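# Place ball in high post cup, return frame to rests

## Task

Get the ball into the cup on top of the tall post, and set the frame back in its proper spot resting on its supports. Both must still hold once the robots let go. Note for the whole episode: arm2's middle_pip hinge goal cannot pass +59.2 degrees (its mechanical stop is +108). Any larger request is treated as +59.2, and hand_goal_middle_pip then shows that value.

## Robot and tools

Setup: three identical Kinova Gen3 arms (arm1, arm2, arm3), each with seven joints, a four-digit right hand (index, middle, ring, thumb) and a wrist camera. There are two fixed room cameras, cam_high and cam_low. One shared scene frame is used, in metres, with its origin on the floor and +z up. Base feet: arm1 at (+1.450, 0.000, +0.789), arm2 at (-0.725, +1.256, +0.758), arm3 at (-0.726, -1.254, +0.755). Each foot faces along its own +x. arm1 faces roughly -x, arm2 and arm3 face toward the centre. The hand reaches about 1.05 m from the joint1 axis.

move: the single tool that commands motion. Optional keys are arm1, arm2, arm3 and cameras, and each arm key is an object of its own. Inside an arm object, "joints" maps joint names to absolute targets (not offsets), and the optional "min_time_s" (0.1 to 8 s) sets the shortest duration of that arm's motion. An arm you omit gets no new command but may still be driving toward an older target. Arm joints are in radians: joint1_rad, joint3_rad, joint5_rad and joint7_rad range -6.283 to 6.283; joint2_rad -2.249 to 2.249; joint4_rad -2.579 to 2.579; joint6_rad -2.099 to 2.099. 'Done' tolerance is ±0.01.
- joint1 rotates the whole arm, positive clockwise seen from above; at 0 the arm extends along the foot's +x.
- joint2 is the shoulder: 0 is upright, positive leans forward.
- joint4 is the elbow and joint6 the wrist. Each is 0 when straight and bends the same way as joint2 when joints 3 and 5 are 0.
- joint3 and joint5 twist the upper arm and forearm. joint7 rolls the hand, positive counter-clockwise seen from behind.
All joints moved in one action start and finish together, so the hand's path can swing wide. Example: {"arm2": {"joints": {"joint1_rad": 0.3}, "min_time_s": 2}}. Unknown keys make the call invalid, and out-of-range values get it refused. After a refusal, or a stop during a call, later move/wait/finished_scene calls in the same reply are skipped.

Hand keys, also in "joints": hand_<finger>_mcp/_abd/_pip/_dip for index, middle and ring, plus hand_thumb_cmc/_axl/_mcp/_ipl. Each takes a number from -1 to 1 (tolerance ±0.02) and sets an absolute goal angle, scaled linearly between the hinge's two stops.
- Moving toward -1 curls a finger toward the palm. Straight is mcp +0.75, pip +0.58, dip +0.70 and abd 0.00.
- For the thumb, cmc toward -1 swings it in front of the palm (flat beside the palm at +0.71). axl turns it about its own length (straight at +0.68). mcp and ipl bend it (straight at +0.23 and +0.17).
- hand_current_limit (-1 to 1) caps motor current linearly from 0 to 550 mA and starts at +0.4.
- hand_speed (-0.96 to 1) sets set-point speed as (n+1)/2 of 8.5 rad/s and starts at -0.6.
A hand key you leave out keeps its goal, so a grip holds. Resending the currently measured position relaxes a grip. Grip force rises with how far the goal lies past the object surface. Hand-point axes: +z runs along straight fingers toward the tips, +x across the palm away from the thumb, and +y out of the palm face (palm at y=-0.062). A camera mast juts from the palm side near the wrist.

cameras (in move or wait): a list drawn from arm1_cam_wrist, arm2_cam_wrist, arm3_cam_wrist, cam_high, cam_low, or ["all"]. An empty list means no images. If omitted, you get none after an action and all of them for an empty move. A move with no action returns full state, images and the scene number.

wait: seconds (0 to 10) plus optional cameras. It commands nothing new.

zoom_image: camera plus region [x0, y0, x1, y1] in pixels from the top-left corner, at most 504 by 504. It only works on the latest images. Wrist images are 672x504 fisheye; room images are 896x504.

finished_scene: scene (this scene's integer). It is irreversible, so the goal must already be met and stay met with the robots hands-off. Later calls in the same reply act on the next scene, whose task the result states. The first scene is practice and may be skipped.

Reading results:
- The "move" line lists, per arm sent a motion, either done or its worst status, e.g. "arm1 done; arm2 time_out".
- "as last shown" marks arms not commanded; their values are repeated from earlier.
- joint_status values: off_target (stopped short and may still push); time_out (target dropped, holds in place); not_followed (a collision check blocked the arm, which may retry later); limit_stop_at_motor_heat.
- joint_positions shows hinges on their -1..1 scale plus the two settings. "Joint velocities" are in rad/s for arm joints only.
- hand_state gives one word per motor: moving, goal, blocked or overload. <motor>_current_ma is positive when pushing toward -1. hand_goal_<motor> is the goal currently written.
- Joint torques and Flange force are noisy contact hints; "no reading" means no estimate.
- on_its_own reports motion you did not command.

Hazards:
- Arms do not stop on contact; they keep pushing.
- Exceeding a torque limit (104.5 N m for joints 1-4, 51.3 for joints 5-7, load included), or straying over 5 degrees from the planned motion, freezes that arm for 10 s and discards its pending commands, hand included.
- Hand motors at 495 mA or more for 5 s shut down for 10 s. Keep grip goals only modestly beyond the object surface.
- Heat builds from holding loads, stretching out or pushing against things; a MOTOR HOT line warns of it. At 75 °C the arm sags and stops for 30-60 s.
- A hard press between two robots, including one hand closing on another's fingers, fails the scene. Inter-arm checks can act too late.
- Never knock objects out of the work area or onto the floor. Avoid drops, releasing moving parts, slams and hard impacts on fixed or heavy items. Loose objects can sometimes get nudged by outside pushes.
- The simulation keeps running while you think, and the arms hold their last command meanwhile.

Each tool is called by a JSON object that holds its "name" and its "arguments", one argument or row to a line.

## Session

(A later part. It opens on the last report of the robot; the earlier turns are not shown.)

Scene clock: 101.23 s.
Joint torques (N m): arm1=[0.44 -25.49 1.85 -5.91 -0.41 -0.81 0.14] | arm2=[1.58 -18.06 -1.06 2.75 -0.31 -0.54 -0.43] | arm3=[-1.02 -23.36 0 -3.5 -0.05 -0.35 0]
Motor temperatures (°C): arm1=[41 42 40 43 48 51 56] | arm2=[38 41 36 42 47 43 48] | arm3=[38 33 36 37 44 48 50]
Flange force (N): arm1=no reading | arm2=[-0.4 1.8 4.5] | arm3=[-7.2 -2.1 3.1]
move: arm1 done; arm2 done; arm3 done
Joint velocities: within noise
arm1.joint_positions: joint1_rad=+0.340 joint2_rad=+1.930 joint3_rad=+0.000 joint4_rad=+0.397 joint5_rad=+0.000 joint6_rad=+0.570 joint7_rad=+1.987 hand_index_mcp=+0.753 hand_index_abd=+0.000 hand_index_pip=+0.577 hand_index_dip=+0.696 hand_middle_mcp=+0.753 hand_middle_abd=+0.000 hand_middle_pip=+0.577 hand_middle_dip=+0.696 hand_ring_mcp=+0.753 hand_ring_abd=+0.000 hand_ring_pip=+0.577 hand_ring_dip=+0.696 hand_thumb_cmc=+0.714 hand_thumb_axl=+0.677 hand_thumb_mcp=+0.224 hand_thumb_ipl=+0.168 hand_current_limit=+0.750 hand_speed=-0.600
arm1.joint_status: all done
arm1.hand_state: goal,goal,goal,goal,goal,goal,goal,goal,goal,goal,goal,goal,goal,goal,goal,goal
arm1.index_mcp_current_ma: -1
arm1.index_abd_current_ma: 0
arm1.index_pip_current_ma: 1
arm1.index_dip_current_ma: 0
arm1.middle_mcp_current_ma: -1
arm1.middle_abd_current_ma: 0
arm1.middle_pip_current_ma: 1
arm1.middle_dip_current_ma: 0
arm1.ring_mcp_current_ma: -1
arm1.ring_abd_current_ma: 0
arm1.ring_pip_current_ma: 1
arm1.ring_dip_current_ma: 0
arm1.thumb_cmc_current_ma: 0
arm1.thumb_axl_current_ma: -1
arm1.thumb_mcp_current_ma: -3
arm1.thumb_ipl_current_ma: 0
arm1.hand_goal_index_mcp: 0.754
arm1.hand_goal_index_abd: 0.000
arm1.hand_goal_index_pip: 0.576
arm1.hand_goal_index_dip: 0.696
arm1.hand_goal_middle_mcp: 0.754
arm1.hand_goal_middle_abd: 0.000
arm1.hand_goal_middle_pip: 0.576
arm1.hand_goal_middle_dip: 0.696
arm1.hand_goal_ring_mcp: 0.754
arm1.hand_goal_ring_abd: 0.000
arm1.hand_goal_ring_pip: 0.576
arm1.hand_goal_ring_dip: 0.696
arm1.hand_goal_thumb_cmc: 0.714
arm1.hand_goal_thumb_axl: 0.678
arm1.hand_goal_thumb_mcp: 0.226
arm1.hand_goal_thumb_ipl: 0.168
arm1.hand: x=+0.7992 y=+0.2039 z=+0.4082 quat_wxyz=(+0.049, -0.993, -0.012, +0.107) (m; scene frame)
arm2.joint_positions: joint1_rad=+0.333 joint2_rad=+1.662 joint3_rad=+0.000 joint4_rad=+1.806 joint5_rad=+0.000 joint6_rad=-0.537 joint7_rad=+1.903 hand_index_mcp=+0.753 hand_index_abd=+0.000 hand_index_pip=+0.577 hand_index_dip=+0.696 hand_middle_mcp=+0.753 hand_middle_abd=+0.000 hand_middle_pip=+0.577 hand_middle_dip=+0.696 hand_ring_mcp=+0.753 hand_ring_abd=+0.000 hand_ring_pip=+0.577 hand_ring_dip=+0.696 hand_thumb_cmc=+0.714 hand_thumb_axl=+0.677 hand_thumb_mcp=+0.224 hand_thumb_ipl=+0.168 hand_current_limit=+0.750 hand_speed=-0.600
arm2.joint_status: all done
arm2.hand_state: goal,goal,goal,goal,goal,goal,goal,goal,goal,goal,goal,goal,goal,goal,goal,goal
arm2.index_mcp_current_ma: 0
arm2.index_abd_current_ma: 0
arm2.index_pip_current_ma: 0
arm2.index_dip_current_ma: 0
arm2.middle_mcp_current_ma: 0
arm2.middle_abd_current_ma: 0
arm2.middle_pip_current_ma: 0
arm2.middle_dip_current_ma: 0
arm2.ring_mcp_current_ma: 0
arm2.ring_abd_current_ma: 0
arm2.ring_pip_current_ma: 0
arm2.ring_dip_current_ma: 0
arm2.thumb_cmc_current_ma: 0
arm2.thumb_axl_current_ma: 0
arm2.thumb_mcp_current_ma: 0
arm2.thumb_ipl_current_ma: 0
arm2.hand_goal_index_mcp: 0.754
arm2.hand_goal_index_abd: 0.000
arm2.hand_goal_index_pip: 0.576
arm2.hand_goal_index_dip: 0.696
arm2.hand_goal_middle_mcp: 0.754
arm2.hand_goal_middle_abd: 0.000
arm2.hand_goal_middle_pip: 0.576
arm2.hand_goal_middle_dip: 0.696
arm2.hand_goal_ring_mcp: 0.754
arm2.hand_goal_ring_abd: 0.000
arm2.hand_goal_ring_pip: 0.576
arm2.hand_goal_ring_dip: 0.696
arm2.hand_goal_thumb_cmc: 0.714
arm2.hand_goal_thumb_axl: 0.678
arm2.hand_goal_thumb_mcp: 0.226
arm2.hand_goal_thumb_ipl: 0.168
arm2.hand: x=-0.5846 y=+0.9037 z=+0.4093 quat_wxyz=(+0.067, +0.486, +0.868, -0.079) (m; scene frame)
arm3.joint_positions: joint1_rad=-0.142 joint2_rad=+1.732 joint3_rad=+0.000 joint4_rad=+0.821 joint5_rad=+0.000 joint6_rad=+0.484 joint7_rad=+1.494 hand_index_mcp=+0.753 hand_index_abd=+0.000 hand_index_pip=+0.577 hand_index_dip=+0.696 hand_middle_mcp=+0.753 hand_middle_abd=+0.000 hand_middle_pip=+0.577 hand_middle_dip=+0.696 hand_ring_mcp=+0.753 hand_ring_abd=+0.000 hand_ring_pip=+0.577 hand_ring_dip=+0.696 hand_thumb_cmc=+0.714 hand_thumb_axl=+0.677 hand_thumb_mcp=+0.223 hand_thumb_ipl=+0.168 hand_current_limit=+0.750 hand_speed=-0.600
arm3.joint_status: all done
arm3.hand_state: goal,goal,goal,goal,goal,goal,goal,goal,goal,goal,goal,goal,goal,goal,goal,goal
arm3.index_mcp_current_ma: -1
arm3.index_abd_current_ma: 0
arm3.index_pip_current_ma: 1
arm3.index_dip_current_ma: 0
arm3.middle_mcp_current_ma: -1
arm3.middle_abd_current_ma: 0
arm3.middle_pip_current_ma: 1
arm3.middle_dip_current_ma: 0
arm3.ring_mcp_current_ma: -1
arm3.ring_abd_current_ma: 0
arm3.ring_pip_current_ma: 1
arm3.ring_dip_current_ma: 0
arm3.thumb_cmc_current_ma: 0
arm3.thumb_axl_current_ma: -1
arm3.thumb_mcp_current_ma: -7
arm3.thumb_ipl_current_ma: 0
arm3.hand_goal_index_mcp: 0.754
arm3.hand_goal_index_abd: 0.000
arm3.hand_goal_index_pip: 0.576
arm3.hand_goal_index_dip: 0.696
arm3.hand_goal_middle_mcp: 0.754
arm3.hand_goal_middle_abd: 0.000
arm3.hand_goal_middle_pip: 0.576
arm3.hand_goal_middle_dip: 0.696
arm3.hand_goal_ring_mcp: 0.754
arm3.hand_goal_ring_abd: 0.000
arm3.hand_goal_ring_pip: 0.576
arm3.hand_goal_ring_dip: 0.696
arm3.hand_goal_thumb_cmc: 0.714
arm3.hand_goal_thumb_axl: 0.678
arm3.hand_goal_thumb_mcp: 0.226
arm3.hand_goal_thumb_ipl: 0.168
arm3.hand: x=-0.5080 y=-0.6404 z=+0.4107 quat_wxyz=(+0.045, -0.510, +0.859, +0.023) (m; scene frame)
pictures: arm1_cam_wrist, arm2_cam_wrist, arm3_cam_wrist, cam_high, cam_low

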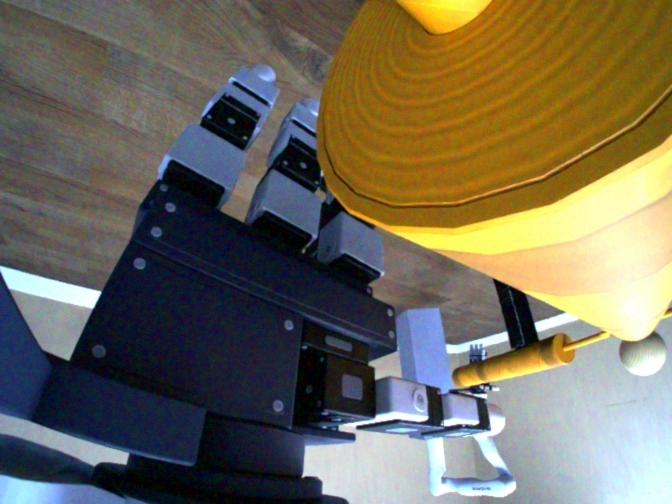

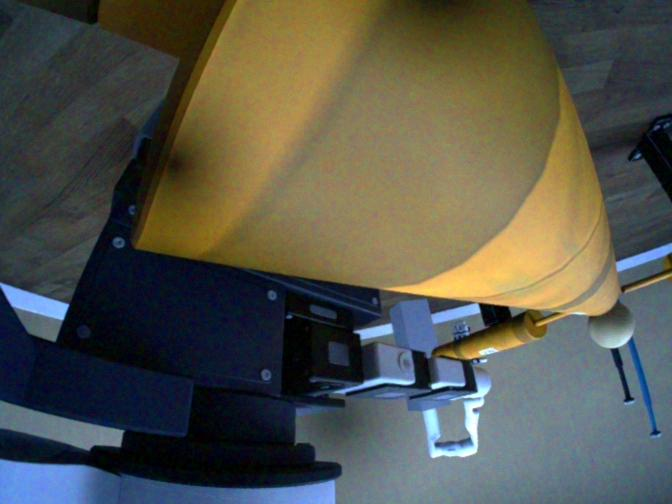

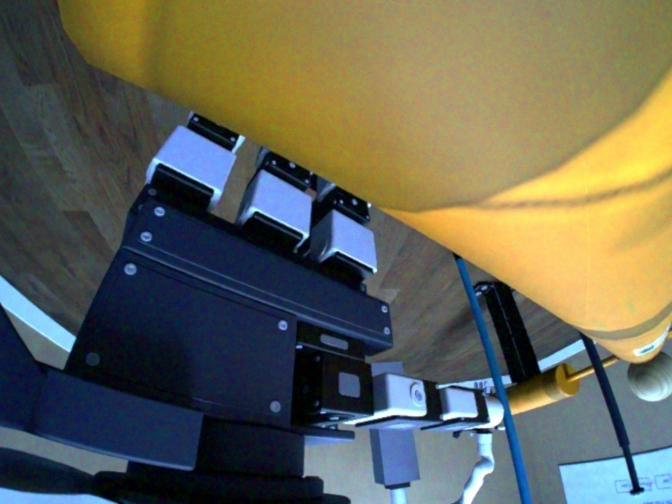

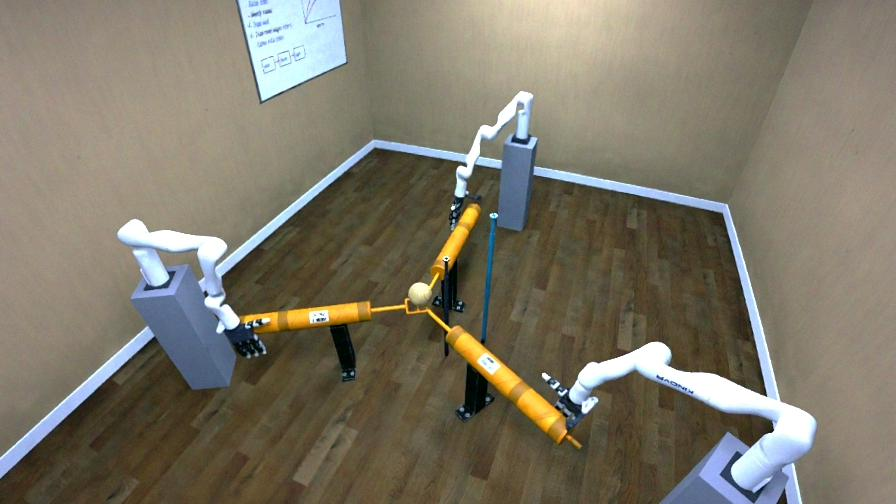

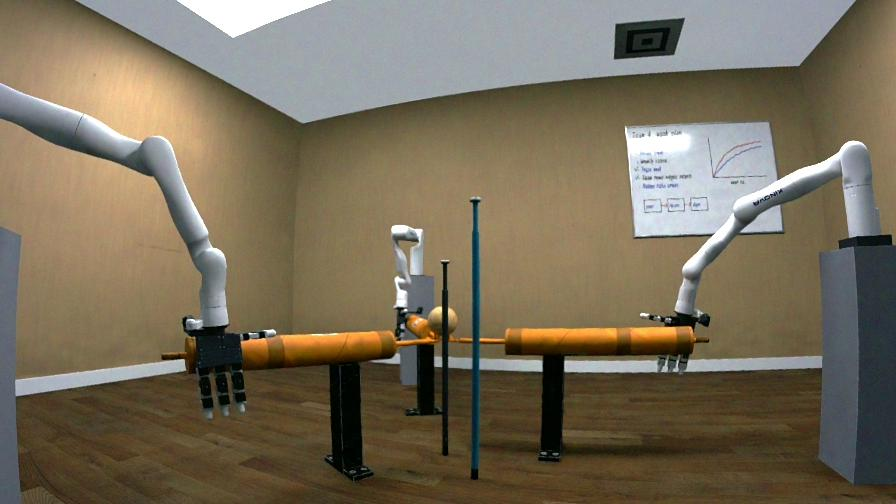

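{"name": "move", "arguments": {
  "arm1": {"joints":{"joint1_rad":0.3061,"joint2_rad":1.8964,"joint4_rad":0.4930,"joint6_rad":0.5078,"joint7_rad":1.9534},"min_time_s":1.5},
  "arm2": {"joints":{"joint1_rad":0.2680,"joint2_rad":1.6707,"joint4_rad":1.8231,"joint6_rad":-0.5616,"joint7_rad":1.8383},"min_time_s":1.5},
  "arm3": {"joints":{"joint1_rad":-0.1814,"joint2_rad":1.7340,"joint4_rad":0.8131,"joint6_rad":0.4899,"joint7_rad":1.4547},"min_time_s":1.5},
  "cameras": ["all"]
}}

{"name": "zoom_image", "arguments": {
  "camera": "cam_high",
  "region": [440, 170, 520, 240]
}}

{"name": "zoom_image", "arguments": {
  "camera": "cam_high",
  "region": [520, 350, 620, 450]
}}

Scene clock: 108.23 s.
Joint torques (N m): arm1=[0.43 -25.37 1.81 -5.46 -0.38 -0.82 0.17] | arm2=[0.54 -17.29 -2.74 3.05 0.03 -0.44 -0.56] | arm3=[-1.02 -23.43 0.07 -3.61 -0.03 -0.33 0.02]
Motor temperatures (°C): arm1=[41 42 40 43 48 51 56] | arm2=[38 41 36 42 47 43 48] | arm3=[38 33 36 37 44 48 50]
Flange force (N): arm1=no reading | arm2=[0.1 -1.4 3.5] | arm3=[-6.9 -1.8 2.9]
move: arm1 done; arm2 done; arm3 done
Joint velocities: within noise
arm1.joint_positions: joint1_rad=+0.306 joint2_rad=+1.896 joint3_rad=+0.000 joint4_rad=+0.493 joint5_rad=+0.000 joint6_rad=+0.508 joint7_rad=+1.953 hand_index_mcp=+0.753 hand_index_abd=+0.000 hand_index_pip=+0.577 hand_index_dip=+0.696 hand_middle_mcp=+0.753 hand_middle_abd=+0.000 hand_middle_pip=+0.577 hand_middle_dip=+0.696 hand_ring_mcp=+0.753 hand_ring_abd=+0.000 hand_ring_pip=+0.577 hand_ring_dip=+0.696 hand_thumb_cmc=+0.714 hand_thumb_axl=+0.677 hand_thumb_mcp=+0.224 hand_thumb_ipl=+0.168 hand_current_limit=+0.750 hand_speed=-0.600
arm1.joint_status: all done
arm1.hand_state: goal,goal,goal,goal,goal,goal,goal,goal,goal,goal,goal,goal,goal,goal,goal,goal
arm1.index_mcp_current_ma: -1
arm1.index_abd_current_ma: 0
arm1.index_pip_current_ma: 1
arm1.index_dip_current_ma: 0
arm1.middle_mcp_current_ma: -1
arm1.middle_abd_current_ma: 0
arm1.middle_pip_current_ma: 1
arm1.middle_dip_current_ma: 0
arm1.ring_mcp_current_ma: -1
arm1.ring_abd_current_ma: 0
arm1.ring_pip_current_ma: 1
arm1.ring_dip_current_ma: 0
arm1.thumb_cmc_current_ma: 0
arm1.thumb_axl_current_ma: -1
arm1.thumb_mcp_current_ma: -3
arm1.thumb_ipl_current_ma: 0
arm1.hand_goal_index_mcp: 0.754
arm1.hand_goal_index_abd: 0.000
arm1.hand_goal_index_pip: 0.576
arm1.hand_goal_index_dip: 0.696
arm1.hand_goal_middle_mcp: 0.754
arm1.hand_goal_middle_abd: 0.000
arm1.hand_goal_middle_pip: 0.576
arm1.hand_goal_middle_dip: 0.696
arm1.hand_goal_ring_mcp: 0.754
arm1.hand_goal_ring_abd: 0.000
arm1.hand_goal_ring_pip: 0.576
arm1.hand_goal_ring_dip: 0.696
arm1.hand_goal_thumb_cmc: 0.714
arm1.hand_goal_thumb_axl: 0.678
arm1.hand_goal_thumb_mcp: 0.226
arm1.hand_goal_thumb_ipl: 0.168
arm1.hand: x=+0.7985 y=+0.1791 z=+0.4083 quat_wxyz=(+0.045, -0.993, -0.012, +0.108) (m; scene frame)
arm2.joint_positions: joint1_rad=+0.268 joint2_rad=+1.671 joint3_rad=+0.000 joint4_rad=+1.823 joint5_rad=+0.000 joint6_rad=-0.562 joint7_rad=+1.838 hand_index_mcp=+0.753 hand_index_abd=+0.000 hand_index_pip=+0.577 hand_index_dip=+0.696 hand_middle_mcp=+0.753 hand_middle_abd=+0.000 hand_middle_pip=+0.577 hand_middle_dip=+0.696 hand_ring_mcp=+0.753 hand_ring_abd=+0.000 hand_ring_pip=+0.577 hand_ring_dip=+0.696 hand_thumb_cmc=+0.714 hand_thumb_axl=+0.677 hand_thumb_mcp=+0.224 hand_thumb_ipl=+0.168 hand_current_limit=+0.750 hand_speed=-0.600
arm2.joint_status: all done
arm2.hand_state: goal,goal,goal,goal,goal,goal,goal,goal,goal,goal,goal,goal,goal,goal,goal,goal
arm2.index_mcp_current_ma: 0
arm2.index_abd_current_ma: 0
arm2.index_pip_current_ma: 0
arm2.index_dip_current_ma: 0
arm2.middle_mcp_current_ma: 0
arm2.middle_abd_current_ma: 0
arm2.middle_pip_current_ma: 0
arm2.middle_dip_current_ma: 0
arm2.ring_mcp_current_ma: 0
arm2.ring_abd_current_ma: 0
arm2.ring_pip_current_ma: 0
arm2.ring_dip_current_ma: 0
arm2.thumb_cmc_current_ma: 0
arm2.thumb_axl_current_ma: 0
arm2.thumb_mcp_current_ma: 0
arm2.thumb_ipl_current_ma: 0
arm2.hand_goal_index_mcp: 0.754
arm2.hand_goal_index_abd: 0.000
arm2.hand_goal_index_pip: 0.576
arm2.hand_goal_index_dip: 0.696
arm2.hand_goal_middle_mcp: 0.754
arm2.hand_goal_middle_abd: 0.000
arm2.hand_goal_middle_pip: 0.576
arm2.hand_goal_middle_dip: 0.696
arm2.hand_goal_ring_mcp: 0.754
arm2.hand_goal_ring_abd: 0.000
arm2.hand_goal_ring_pip: 0.576
arm2.hand_goal_ring_dip: 0.696
arm2.hand_goal_thumb_cmc: 0.714
arm2.hand_goal_thumb_axl: 0.678
arm2.hand_goal_thumb_mcp: 0.226
arm2.hand_goal_thumb_ipl: 0.168
arm2.hand: x=-0.5625 y=+0.9159 z=+0.4095 quat_wxyz=(+0.072, +0.486, +0.868, -0.074) (m; scene frame)
arm3.joint_positions: joint1_rad=-0.181 joint2_rad=+1.734 joint3_rad=+0.000 joint4_rad=+0.813 joint5_rad=+0.000 joint6_rad=+0.490 joint7_rad=+1.455 hand_index_mcp=+0.753 hand_index_abd=+0.000 hand_index_pip=+0.577 hand_index_dip=+0.696 hand_middle_mcp=+0.753 hand_middle_abd=+0.000 hand_middle_pip=+0.577 hand_middle_dip=+0.696 hand_ring_mcp=+0.753 hand_ring_abd=+0.000 hand_ring_pip=+0.577 hand_ring_dip=+0.696 hand_thumb_cmc=+0.714 hand_thumb_axl=+0.677 hand_thumb_mcp=+0.223 hand_thumb_ipl=+0.168 hand_current_limit=+0.750 hand_speed=-0.600
arm3.joint_status: all done
arm3.hand_state: goal,goal,goal,goal,goal,goal,goal,goal,goal,goal,goal,goal,goal,goal,goal,goal
arm3.index_mcp_current_ma: -1
arm3.index_abd_current_ma: 0
arm3.index_pip_current_ma: 1
arm3.index_dip_current_ma: 0
arm3.middle_mcp_current_ma: -1
arm3.middle_abd_current_ma: 0
arm3.middle_pip_current_ma: 1
arm3.middle_dip_current_ma: 0
arm3.ring_mcp_current_ma: -1
arm3.ring_abd_current_ma: 0
arm3.ring_pip_current_ma: 1
arm3.ring_dip_current_ma: 0
arm3.thumb_cmc_current_ma: 0
arm3.thumb_axl_current_ma: -1
arm3.thumb_mcp_current_ma: -7
arm3.thumb_ipl_current_ma: 0
arm3.hand_goal_index_mcp: 0.754
arm3.hand_goal_index_abd: 0.000
arm3.hand_goal_index_pip: 0.576
arm3.hand_goal_index_dip: 0.696
arm3.hand_goal_middle_mcp: 0.754
arm3.hand_goal_middle_abd: 0.000
arm3.hand_goal_middle_pip: 0.576
arm3.hand_goal_middle_dip: 0.696
arm3.hand_goal_ring_mcp: 0.754
arm3.hand_goal_ring_abd: 0.000
arm3.hand_goal_ring_pip: 0.576
arm3.hand_goal_ring_dip: 0.696
arm3.hand_goal_thumb_cmc: 0.714
arm3.hand_goal_thumb_axl: 0.678
arm3.hand_goal_thumb_mcp: 0.226
arm3.hand_goal_thumb_ipl: 0.168
arm3.hand: x=-0.5298 y=-0.6285 z=+0.4107 quat_wxyz=(+0.044, -0.510, +0.859, +0.024) (m; scene frame)
pictures: arm1_cam_wrist, arm2_cam_wrist, arm3_cam_wrist, cam_high, cam_low

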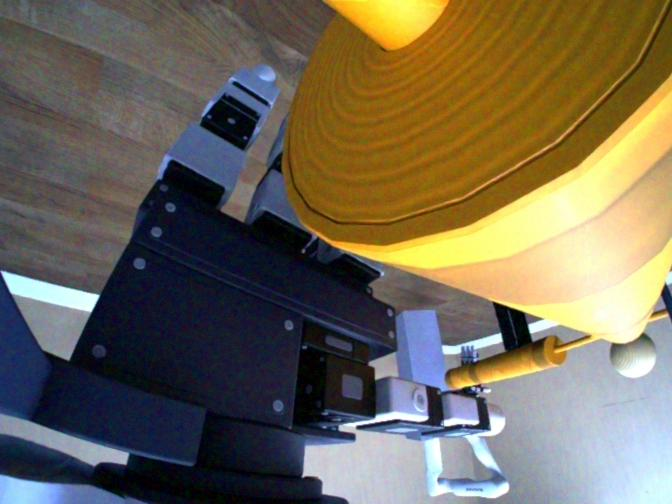

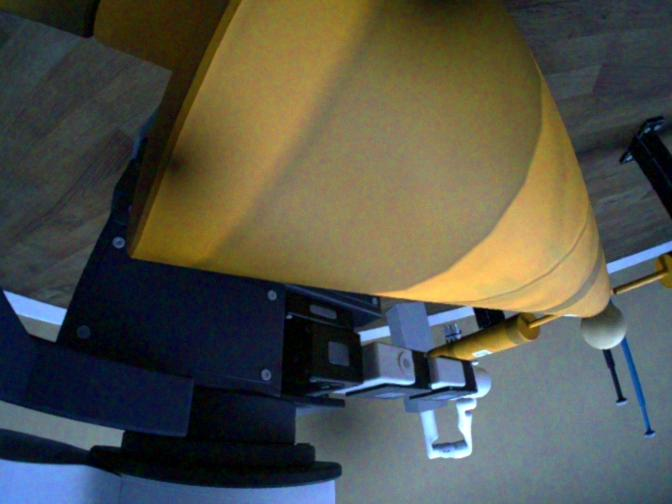

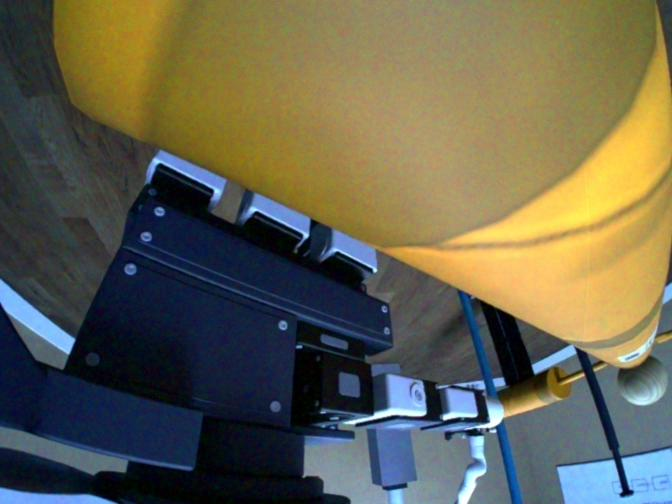

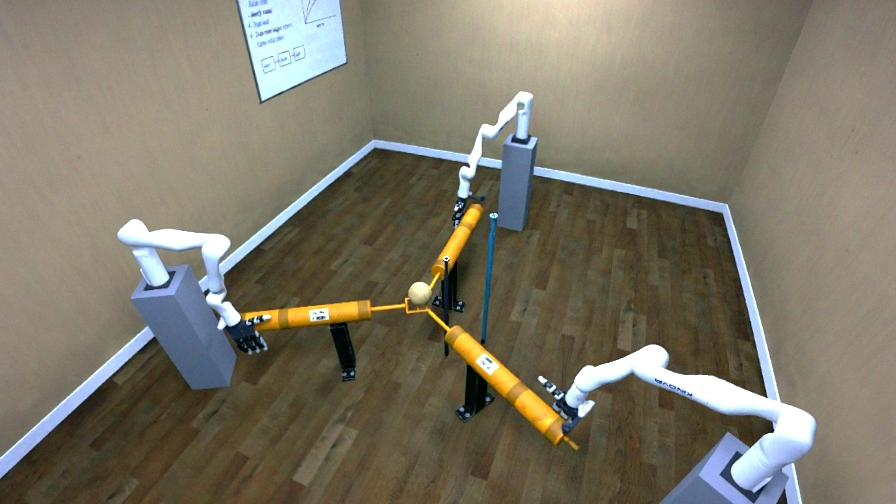

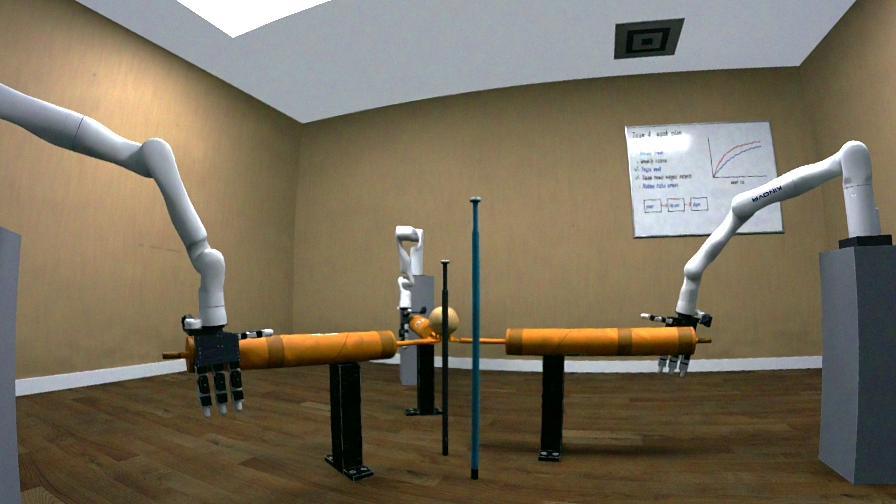

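Scaled by 6.300 from the camera's 896x504 image, which has a finer 1280x720 frame.

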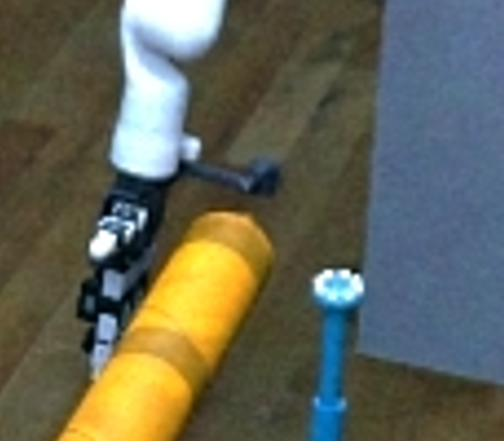

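Scaled by 5.040 from the camera's 896x504 image, which has a finer 1280x720 frame.

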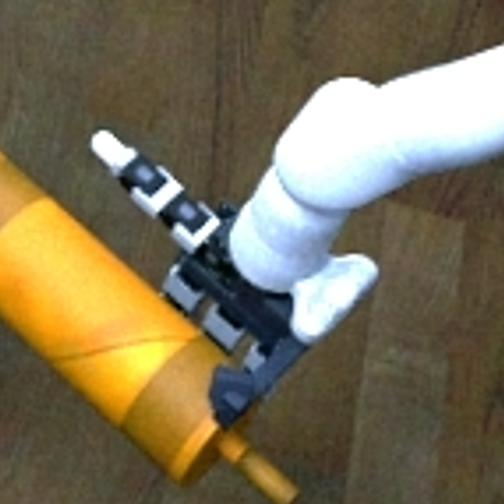

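{"name": "zoom_image", "arguments": {
  "camera": "cam_high",
  "region": [190, 260, 300, 370]
}}

{"name": "zoom_image", "arguments": {
  "camera": "cam_low",
  "region": [380, 270, 480, 370]
}}

{"name": "zoom_image", "arguments": {
  "camera": "cam_high",
  "region": [370, 200, 530, 330]
}}

Scaled by 4.582 from the camera's 896x504 image, which has a finer 1280x720 frame.

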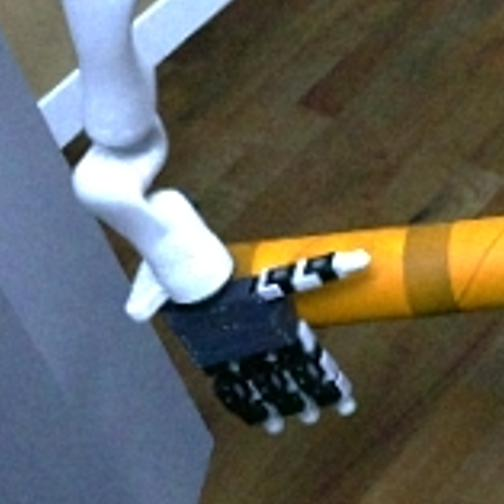

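Scaled by 5.040 from the camera's 896x504 image, which has a finer 1280x720 frame.

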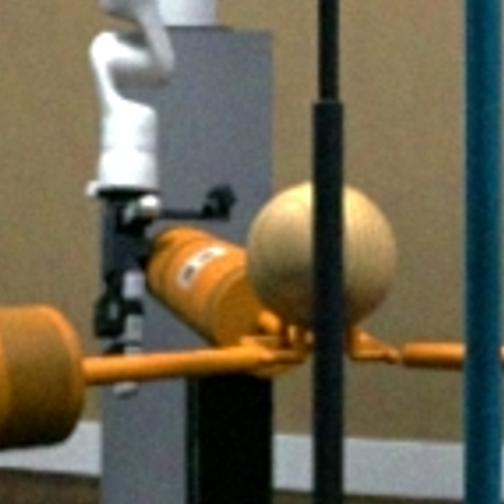

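Scaled by 3.150 from the camera's 896x504 image, which has a finer 1280x720 frame.

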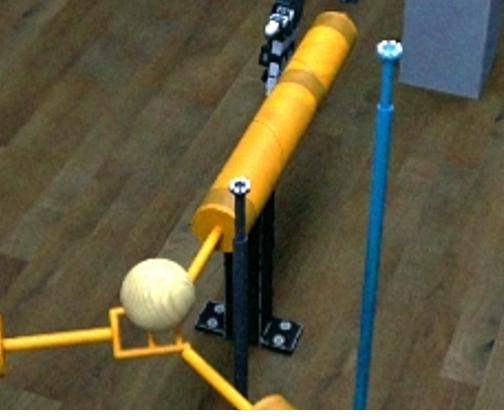

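{"name": "zoom_image", "arguments": {
  "camera": "cam_low",
  "region": [390, 300, 440, 350]
}}

{"name": "zoom_image", "arguments": {
  "camera": "arm2_cam_wrist",
  "region": [80, 0, 420, 330]
}}

{"name": "zoom_image", "arguments": {
  "camera": "cam_high",
  "region": [220, 300, 290, 360]
}}

Scaled by 10.080 from the camera's 896x504 image, which has a finer 1280x720 frame.

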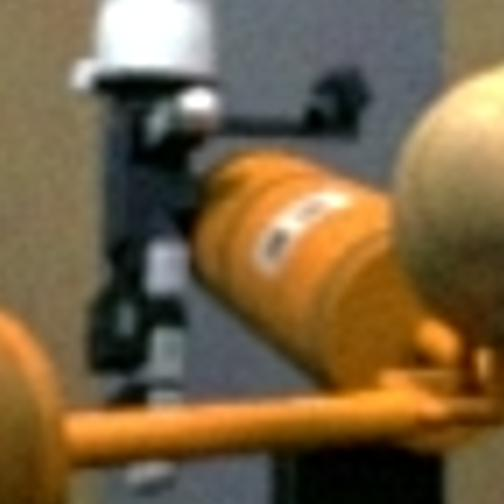

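Scaled by 1.482 from the camera's 672x504 image, which has a finer 960x720 frame.

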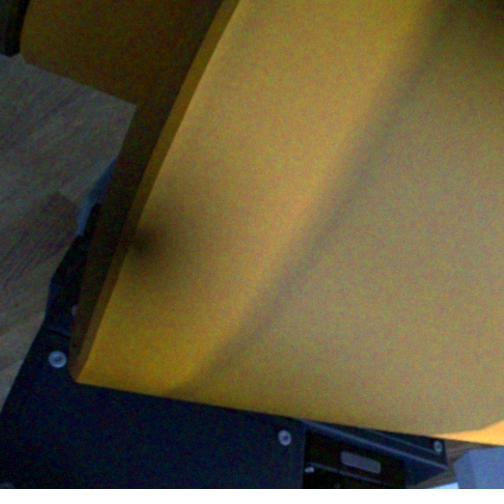

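Scaled by 7.200 from the camera's 896x504 image, which has a finer 1280x720 frame.

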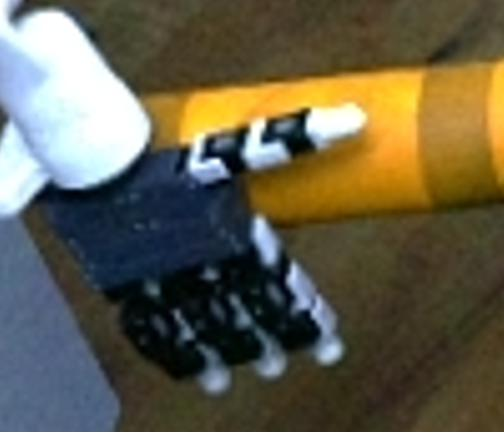

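{"name": "move", "arguments": {
  "arm2": {"joints":{"joint2_rad":1.6520,"joint4_rad":1.8440,"joint6_rad":-0.5638},"min_time_s":0.8},
  "cameras": ["cam_high"]
}}

{"name": "zoom_image", "arguments": {
  "camera": "cam_high",
  "region": [440, 170, 520, 240]
}}

Scene clock: 133.70 s.
Joint torques (N m): arm1=[0.45 -25.33 1.85 -5.51 -0.38 -0.8 0.12] | arm2=[1.6 -17.81 -1.1 2.97 -0.29 -0.51 -0.46] | arm3=[-0.99 -23.4 0.05 -3.55 -0.04 -0.35 0]
Motor temperatures (°C): arm1=[41 43 40 43 48 51 56] | arm2=[38 41 36 42 47 43 48] | arm3=[38 34 36 37 44 48 50]
Flange force (N): arm1=no reading | arm2=[-0.2 1.8 4.3] | arm3=[-7.3 -1.8 3.1]
move: arm2 done
Joint velocities: within noise
arm1.joint_positions: joint1_rad=+0.306 joint2_rad=+1.896 joint3_rad=+0.000 joint4_rad=+0.493 joint5_rad=+0.000 joint6_rad=+0.508 joint7_rad=+1.953 hand_index_mcp=+0.753 hand_index_abd=+0.000 hand_index_pip=+0.577 hand_index_dip=+0.696 hand_middle_mcp=+0.753 hand_middle_abd=+0.000 hand_middle_pip=+0.577 hand_middle_dip=+0.696 hand_ring_mcp=+0.753 hand_ring_abd=+0.000 hand_ring_pip=+0.577 hand_ring_dip=+0.696 hand_thumb_cmc=+0.714 hand_thumb_axl=+0.677 hand_thumb_mcp=+0.224 hand_thumb_ipl=+0.168 hand_current_limit=+0.750 hand_speed=-0.600
arm1.joint_status: not commanded
arm1.hand_state: goal,goal,goal,goal,goal,goal,goal,goal,goal,goal,goal,goal,goal,goal,goal,goal
arm1.index_mcp_current_ma: -1
arm1.index_abd_current_ma: 0
arm1.index_pip_current_ma: 1
arm1.index_dip_current_ma: 0
arm1.middle_mcp_current_ma: -1
arm1.middle_abd_current_ma: 0
arm1.middle_pip_current_ma: 1
arm1.middle_dip_current_ma: 0
arm1.ring_mcp_current_ma: -1
arm1.ring_abd_current_ma: 0
arm1.ring_pip_current_ma: 1
arm1.ring_dip_current_ma: 0
arm1.thumb_cmc_current_ma: 0
arm1.thumb_axl_current_ma: -1
arm1.thumb_mcp_current_ma: -3
arm1.thumb_ipl_current_ma: 0
arm1.hand_goal_index_mcp: 0.754
arm1.hand_goal_index_abd: 0.000
arm1.hand_goal_index_pip: 0.576
arm1.hand_goal_index_dip: 0.696
arm1.hand_goal_middle_mcp: 0.754
arm1.hand_goal_middle_abd: 0.000
arm1.hand_goal_middle_pip: 0.576
arm1.hand_goal_middle_dip: 0.696
arm1.hand_goal_ring_mcp: 0.754
arm1.hand_goal_ring_abd: 0.000
arm1.hand_goal_ring_pip: 0.576
arm1.hand_goal_ring_dip: 0.696
arm1.hand_goal_thumb_cmc: 0.714
arm1.hand_goal_thumb_axl: 0.678
arm1.hand_goal_thumb_mcp: 0.226
arm1.hand_goal_thumb_ipl: 0.168
arm1.hand: x=+0.7985 y=+0.1791 z=+0.4083 quat_wxyz=(+0.045, -0.993, -0.012, +0.108) (m; scene frame)
arm2.joint_positions: joint1_rad=+0.268 joint2_rad=+1.652 joint3_rad=+0.000 joint4_rad=+1.844 joint5_rad=+0.000 joint6_rad=-0.564 joint7_rad=+1.838 hand_index_mcp=+0.753 hand_index_abd=+0.000 hand_index_pip=+0.577 hand_index_dip=+0.696 hand_middle_mcp=+0.753 hand_middle_abd=+0.000 hand_middle_pip=+0.577 hand_middle_dip=+0.696 hand_ring_mcp=+0.753 hand_ring_abd=+0.000 hand_ring_pip=+0.577 hand_ring_dip=+0.696 hand_thumb_cmc=+0.714 hand_thumb_axl=+0.677 hand_thumb_mcp=+0.224 hand_thumb_ipl=+0.168 hand_current_limit=+0.750 hand_speed=-0.600
arm2.joint_status: all done
arm2.hand_state: goal,goal,goal,goal,goal,goal,goal,goal,goal,goal,goal,goal,goal,goal,goal,goal
arm2.index_mcp_current_ma: 0
arm2.index_abd_current_ma: 0
arm2.index_pip_current_ma: 0
arm2.index_dip_current_ma: 0
arm2.middle_mcp_current_ma: 0
arm2.middle_abd_current_ma: 0
arm2.middle_pip_current_ma: 0
arm2.middle_dip_current_ma: 0
arm2.ring_mcp_current_ma: 0
arm2.ring_abd_current_ma: 0
arm2.ring_pip_current_ma: 0
arm2.ring_dip_current_ma: 0
arm2.thumb_cmc_current_ma: 0
arm2.thumb_axl_current_ma: 0
arm2.thumb_mcp_current_ma: 0
arm2.thumb_ipl_current_ma: 0
arm2.hand_goal_index_mcp: 0.754
arm2.hand_goal_index_abd: 0.000
arm2.hand_goal_index_pip: 0.576
arm2.hand_goal_index_dip: 0.696
arm2.hand_goal_middle_mcp: 0.754
arm2.hand_goal_middle_abd: 0.000
arm2.hand_goal_middle_pip: 0.576
arm2.hand_goal_middle_dip: 0.696
arm2.hand_goal_ring_mcp: 0.754
arm2.hand_goal_ring_abd: 0.000
arm2.hand_goal_ring_pip: 0.576
arm2.hand_goal_ring_dip: 0.696
arm2.hand_goal_thumb_cmc: 0.714
arm2.hand_goal_thumb_axl: 0.678
arm2.hand_goal_thumb_mcp: 0.226
arm2.hand_goal_thumb_ipl: 0.168
arm2.hand: x=-0.5624 y=+0.9158 z=+0.4176 quat_wxyz=(+0.072, +0.486, +0.868, -0.074) (m; scene frame)
arm3: as last shown
pictures: cam_high

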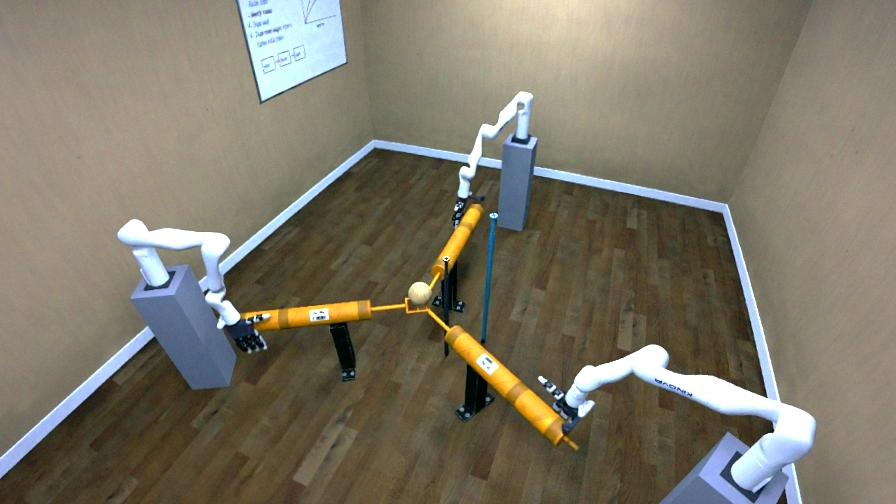

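Scaled by 6.300 from the camera's 896x504 image, which has a finer 1280x720 frame.

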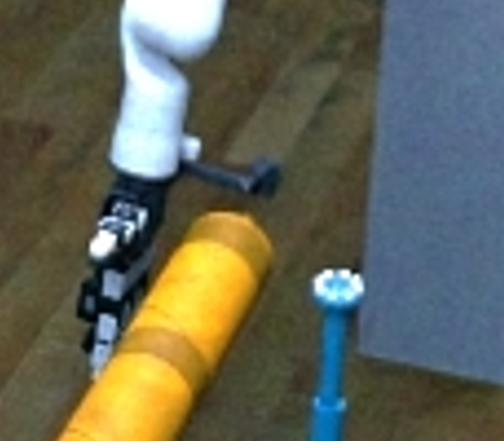

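{"name": "move", "arguments": {
  "arm1": {"joints":{"joint1_rad":0.2897,"joint2_rad":1.8305,"joint4_rad":0.6486,"joint6_rad":0.4182,"joint7_rad":1.9274},"min_time_s":2},
  "arm2": {"joints":{"joint1_rad":0.2084,"joint2_rad":1.6403,"joint4_rad":1.8247,"joint6_rad":-0.4630,"joint7_rad":1.7691},"min_time_s":2},
  "arm3": {"joints":{"joint1_rad":-0.2032,"joint2_rad":1.7281,"joint4_rad":0.7994,"joint6_rad":0.5095,"joint7_rad":1.4233},"min_time_s":2},
  "cameras": ["cam_high","cam_low"]
}}

{"name": "zoom_image", "arguments": {
  "camera": "cam_high",
  "region": [440, 170, 520, 240]
}}

{"name": "zoom_image", "arguments": {
  "camera": "cam_high",
  "region": [520, 350, 620, 450]
}}

{"name": "zoom_image", "arguments": {
  "camera": "cam_low",
  "region": [390, 300, 440, 350]
}}

{"name": "zoom_image", "arguments": {
  "camera": "cam_high",
  "region": [370, 200, 530, 330]
}}

Scene clock: 152.80 s.
Joint torques (N m): arm1=[0.41 -25.12 1.85 -4.94 -0.37 -0.82 0.14] | arm2=[0.74 -17.47 -2.63 3.16 -0.11 -0.19 -0.57] | arm3=[-1.01 -23.59 0.08 -3.69 -0.05 -0.37 -0.01]
Motor temperatures (°C): arm1=[41 44 40 43 48 51 56] | arm2=[38 42 36 42 47 43 48] | arm3=[38 34 36 37 44 48 50]
Flange force (N): arm1=[-6.1 -2.8 7.5] | arm2=[-0.4 -0.9 4.0] | arm3=[-7.6 -1.5 3.2]
move: arm1 done; arm2 done; arm3 done
Joint velocities: within noise
arm1.joint_positions: joint1_rad=+0.290 joint2_rad=+1.831 joint3_rad=+0.000 joint4_rad=+0.649 joint5_rad=+0.000 joint6_rad=+0.418 joint7_rad=+1.927 hand_index_mcp=+0.753 hand_index_abd=+0.000 hand_index_pip=+0.577 hand_index_dip=+0.696 hand_middle_mcp=+0.753 hand_middle_abd=+0.000 hand_middle_pip=+0.577 hand_middle_dip=+0.696 hand_ring_mcp=+0.753 hand_ring_abd=+0.000 hand_ring_pip=+0.577 hand_ring_dip=+0.696 hand_thumb_cmc=+0.714 hand_thumb_axl=+0.677 hand_thumb_mcp=+0.224 hand_thumb_ipl=+0.168 hand_current_limit=+0.750 hand_speed=-0.600
arm1.joint_status: all done
arm1.hand_state: goal,goal,goal,goal,goal,goal,goal,goal,goal,goal,goal,goal,goal,goal,goal,goal
arm1.index_mcp_current_ma: -1
arm1.index_abd_current_ma: 0
arm1.index_pip_current_ma: 1
arm1.index_dip_current_ma: 0
arm1.middle_mcp_current_ma: -1
arm1.middle_abd_current_ma: 0
arm1.middle_pip_current_ma: 1
arm1.middle_dip_current_ma: 0
arm1.ring_mcp_current_ma: -1
arm1.ring_abd_current_ma: 0
arm1.ring_pip_current_ma: 1
arm1.ring_dip_current_ma: 0
arm1.thumb_cmc_current_ma: 0
arm1.thumb_axl_current_ma: -1
arm1.thumb_mcp_current_ma: -3
arm1.thumb_ipl_current_ma: 0
arm1.hand_goal_index_mcp: 0.754
arm1.hand_goal_index_abd: 0.000
arm1.hand_goal_index_pip: 0.576
arm1.hand_goal_index_dip: 0.696
arm1.hand_goal_middle_mcp: 0.754
arm1.hand_goal_middle_abd: 0.000
arm1.hand_goal_middle_pip: 0.576
arm1.hand_goal_middle_dip: 0.696
arm1.hand_goal_ring_mcp: 0.754
arm1.hand_goal_ring_abd: 0.000
arm1.hand_goal_ring_pip: 0.576
arm1.hand_goal_ring_dip: 0.696
arm1.hand_goal_thumb_cmc: 0.714
arm1.hand_goal_thumb_axl: 0.678
arm1.hand_goal_thumb_mcp: 0.226
arm1.hand_goal_thumb_ipl: 0.168
arm1.hand: x=+0.8061 y=+0.1643 z=+0.4171 quat_wxyz=(+0.043, -0.993, -0.008, +0.109) (m; scene frame)
arm2.joint_positions: joint1_rad=+0.208 joint2_rad=+1.640 joint3_rad=+0.000 joint4_rad=+1.825 joint5_rad=+0.000 joint6_rad=-0.463 joint7_rad=+1.769 hand_index_mcp=+0.753 hand_index_abd=+0.000 hand_index_pip=+0.577 hand_index_dip=+0.696 hand_middle_mcp=+0.753 hand_middle_abd=+0.000 hand_middle_pip=+0.577 hand_middle_dip=+0.696 hand_ring_mcp=+0.753 hand_ring_abd=+0.000 hand_ring_pip=+0.577 hand_ring_dip=+0.696 hand_thumb_cmc=+0.714 hand_thumb_axl=+0.677 hand_thumb_mcp=+0.224 hand_thumb_ipl=+0.168 hand_current_limit=+0.750 hand_speed=-0.600
arm2.joint_status: all done
arm2.hand_state: goal,goal,goal,goal,goal,goal,goal,goal,goal,goal,goal,goal,goal,goal,goal,goal
arm2.index_mcp_current_ma: 0
arm2.index_abd_current_ma: 0
arm2.index_pip_current_ma: 0
arm2.index_dip_current_ma: 0
arm2.middle_mcp_current_ma: 0
arm2.middle_abd_current_ma: 0
arm2.middle_pip_current_ma: 0
arm2.middle_dip_current_ma: 0
arm2.ring_mcp_current_ma: 0
arm2.ring_abd_current_ma: 0
arm2.ring_pip_current_ma: 0
arm2.ring_dip_current_ma: 0
arm2.thumb_cmc_current_ma: 0
arm2.thumb_axl_current_ma: 0
arm2.thumb_mcp_current_ma: 0
arm2.thumb_ipl_current_ma: 0
arm2.hand_goal_index_mcp: 0.754
arm2.hand_goal_index_abd: 0.000
arm2.hand_goal_index_pip: 0.576
arm2.hand_goal_index_dip: 0.696
arm2.hand_goal_middle_mcp: 0.754
arm2.hand_goal_middle_abd: 0.000
arm2.hand_goal_middle_pip: 0.576
arm2.hand_goal_middle_dip: 0.696
arm2.hand_goal_ring_mcp: 0.754
arm2.hand_goal_ring_abd: 0.000
arm2.hand_goal_ring_pip: 0.576
arm2.hand_goal_ring_dip: 0.696
arm2.hand_goal_thumb_cmc: 0.714
arm2.hand_goal_thumb_axl: 0.678
arm2.hand_goal_thumb_mcp: 0.226
arm2.hand_goal_thumb_ipl: 0.168
arm2.hand: x=-0.5443 y=+0.9310 z=+0.4164 quat_wxyz=(+0.050, +0.492, +0.868, -0.047) (m; scene frame)
arm3.joint_positions: joint1_rad=-0.203 joint2_rad=+1.728 joint3_rad=+0.000 joint4_rad=+0.799 joint5_rad=+0.000 joint6_rad=+0.510 joint7_rad=+1.423 hand_index_mcp=+0.753 hand_index_abd=+0.000 hand_index_pip=+0.577 hand_index_dip=+0.696 hand_middle_mcp=+0.753 hand_middle_abd=+0.000 hand_middle_pip=+0.577 hand_middle_dip=+0.696 hand_ring_mcp=+0.753 hand_ring_abd=+0.000 hand_ring_pip=+0.577 hand_ring_dip=+0.696 hand_thumb_cmc=+0.714 hand_thumb_axl=+0.677 hand_thumb_mcp=+0.223 hand_thumb_ipl=+0.168 hand_current_limit=+0.750 hand_speed=-0.600
arm3.joint_status: all done
arm3.hand_state: goal,goal,goal,goal,goal,goal,goal,goal,goal,goal,goal,goal,goal,goal,goal,goal
arm3.index_mcp_current_ma: -1
arm3.index_abd_current_ma: 0
arm3.index_pip_current_ma: 1
arm3.index_dip_current_ma: 0
arm3.middle_mcp_current_ma: -1
arm3.middle_abd_current_ma: 0
arm3.middle_pip_current_ma: 1
arm3.middle_dip_current_ma: 0
arm3.ring_mcp_current_ma: -1
arm3.ring_abd_current_ma: 0
arm3.ring_pip_current_ma: 1
arm3.ring_dip_current_ma: 0
arm3.thumb_cmc_current_ma: 0
arm3.thumb_axl_current_ma: -1
arm3.thumb_mcp_current_ma: -7
arm3.thumb_ipl_current_ma: 0
arm3.hand_goal_index_mcp: 0.754
arm3.hand_goal_index_abd: 0.000
arm3.hand_goal_index_pip: 0.576
arm3.hand_goal_index_dip: 0.696
arm3.hand_goal_middle_mcp: 0.754
arm3.hand_goal_middle_abd: 0.000
arm3.hand_goal_middle_pip: 0.576
arm3.hand_goal_middle_dip: 0.696
arm3.hand_goal_ring_mcp: 0.754
arm3.hand_goal_ring_abd: 0.000
arm3.hand_goal_ring_pip: 0.576
arm3.hand_goal_ring_dip: 0.696
arm3.hand_goal_thumb_cmc: 0.714
arm3.hand_goal_thumb_axl: 0.678
arm3.hand_goal_thumb_mcp: 0.226
arm3.hand_goal_thumb_ipl: 0.168
arm3.hand: x=-0.5398 y=-0.6174 z=+0.4167 quat_wxyz=(+0.043, -0.506, +0.861, +0.026) (m; scene frame)
pictures: cam_high, cam_low

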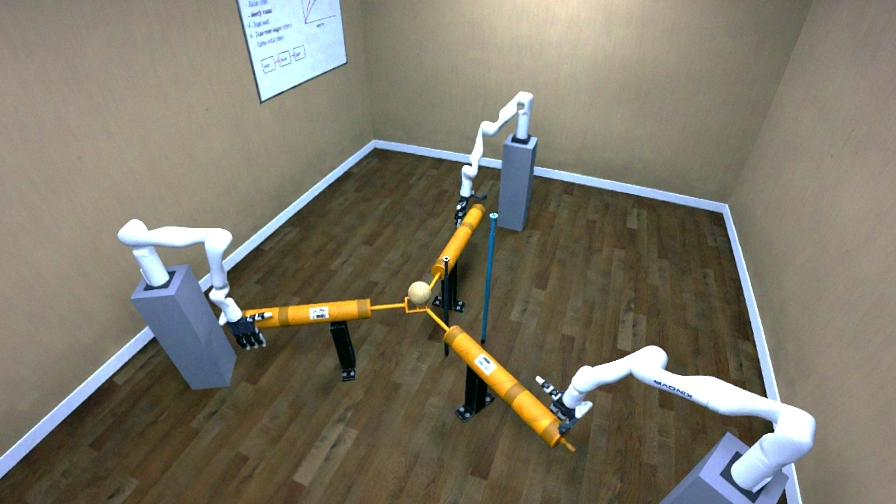

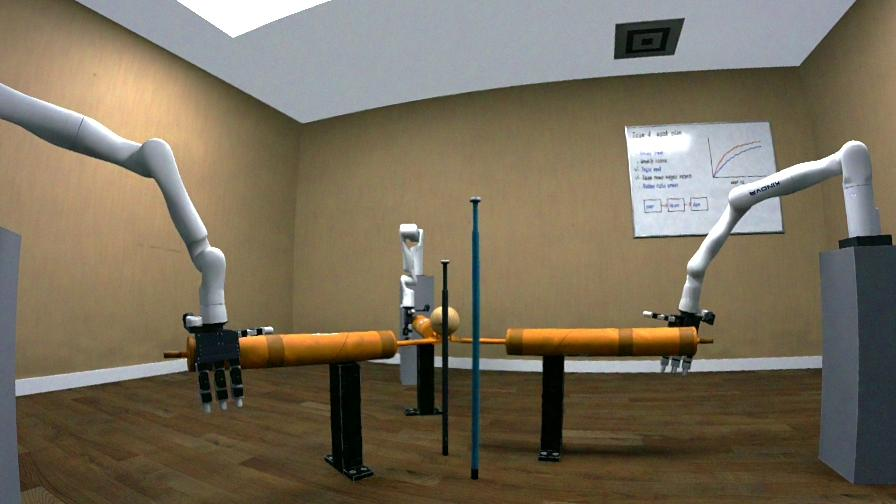

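Scaled by 6.300 from the camera's 896x504 image, which has a finer 1280x720 frame.

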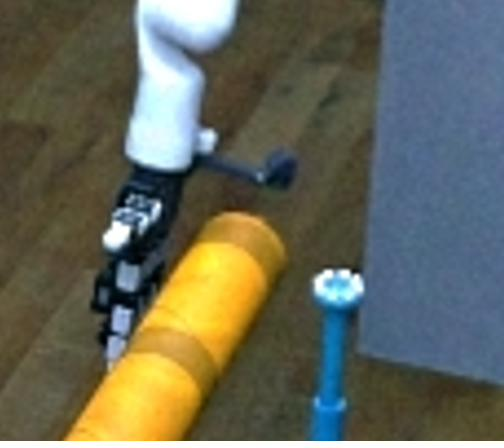

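Scaled by 5.040 from the camera's 896x504 image, which has a finer 1280x720 frame.

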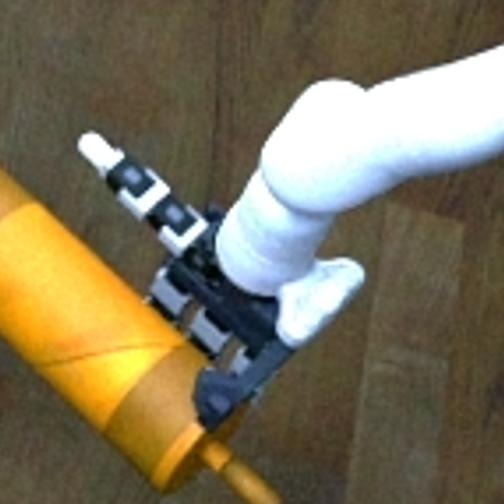

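Scaled by 10.080 from the camera's 896x504 image, which has a finer 1280x720 frame.

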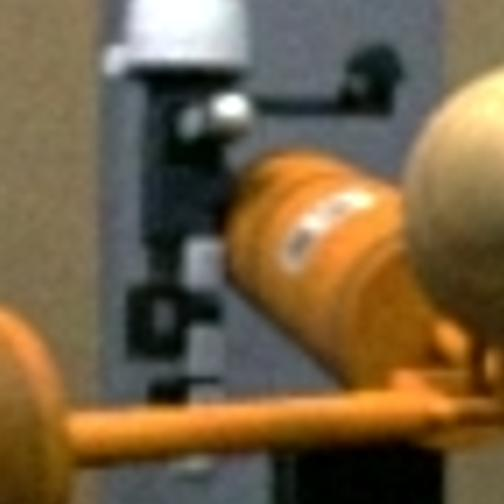

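Scaled by 3.150 from the camera's 896x504 image, which has a finer 1280x720 frame.

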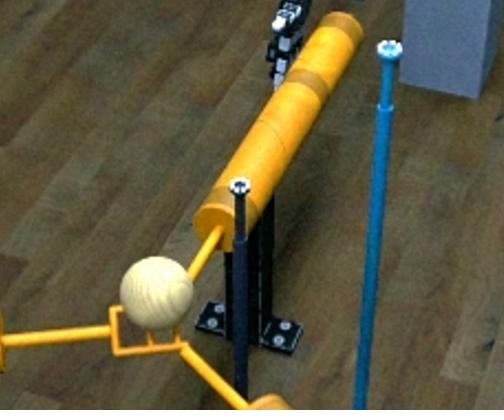

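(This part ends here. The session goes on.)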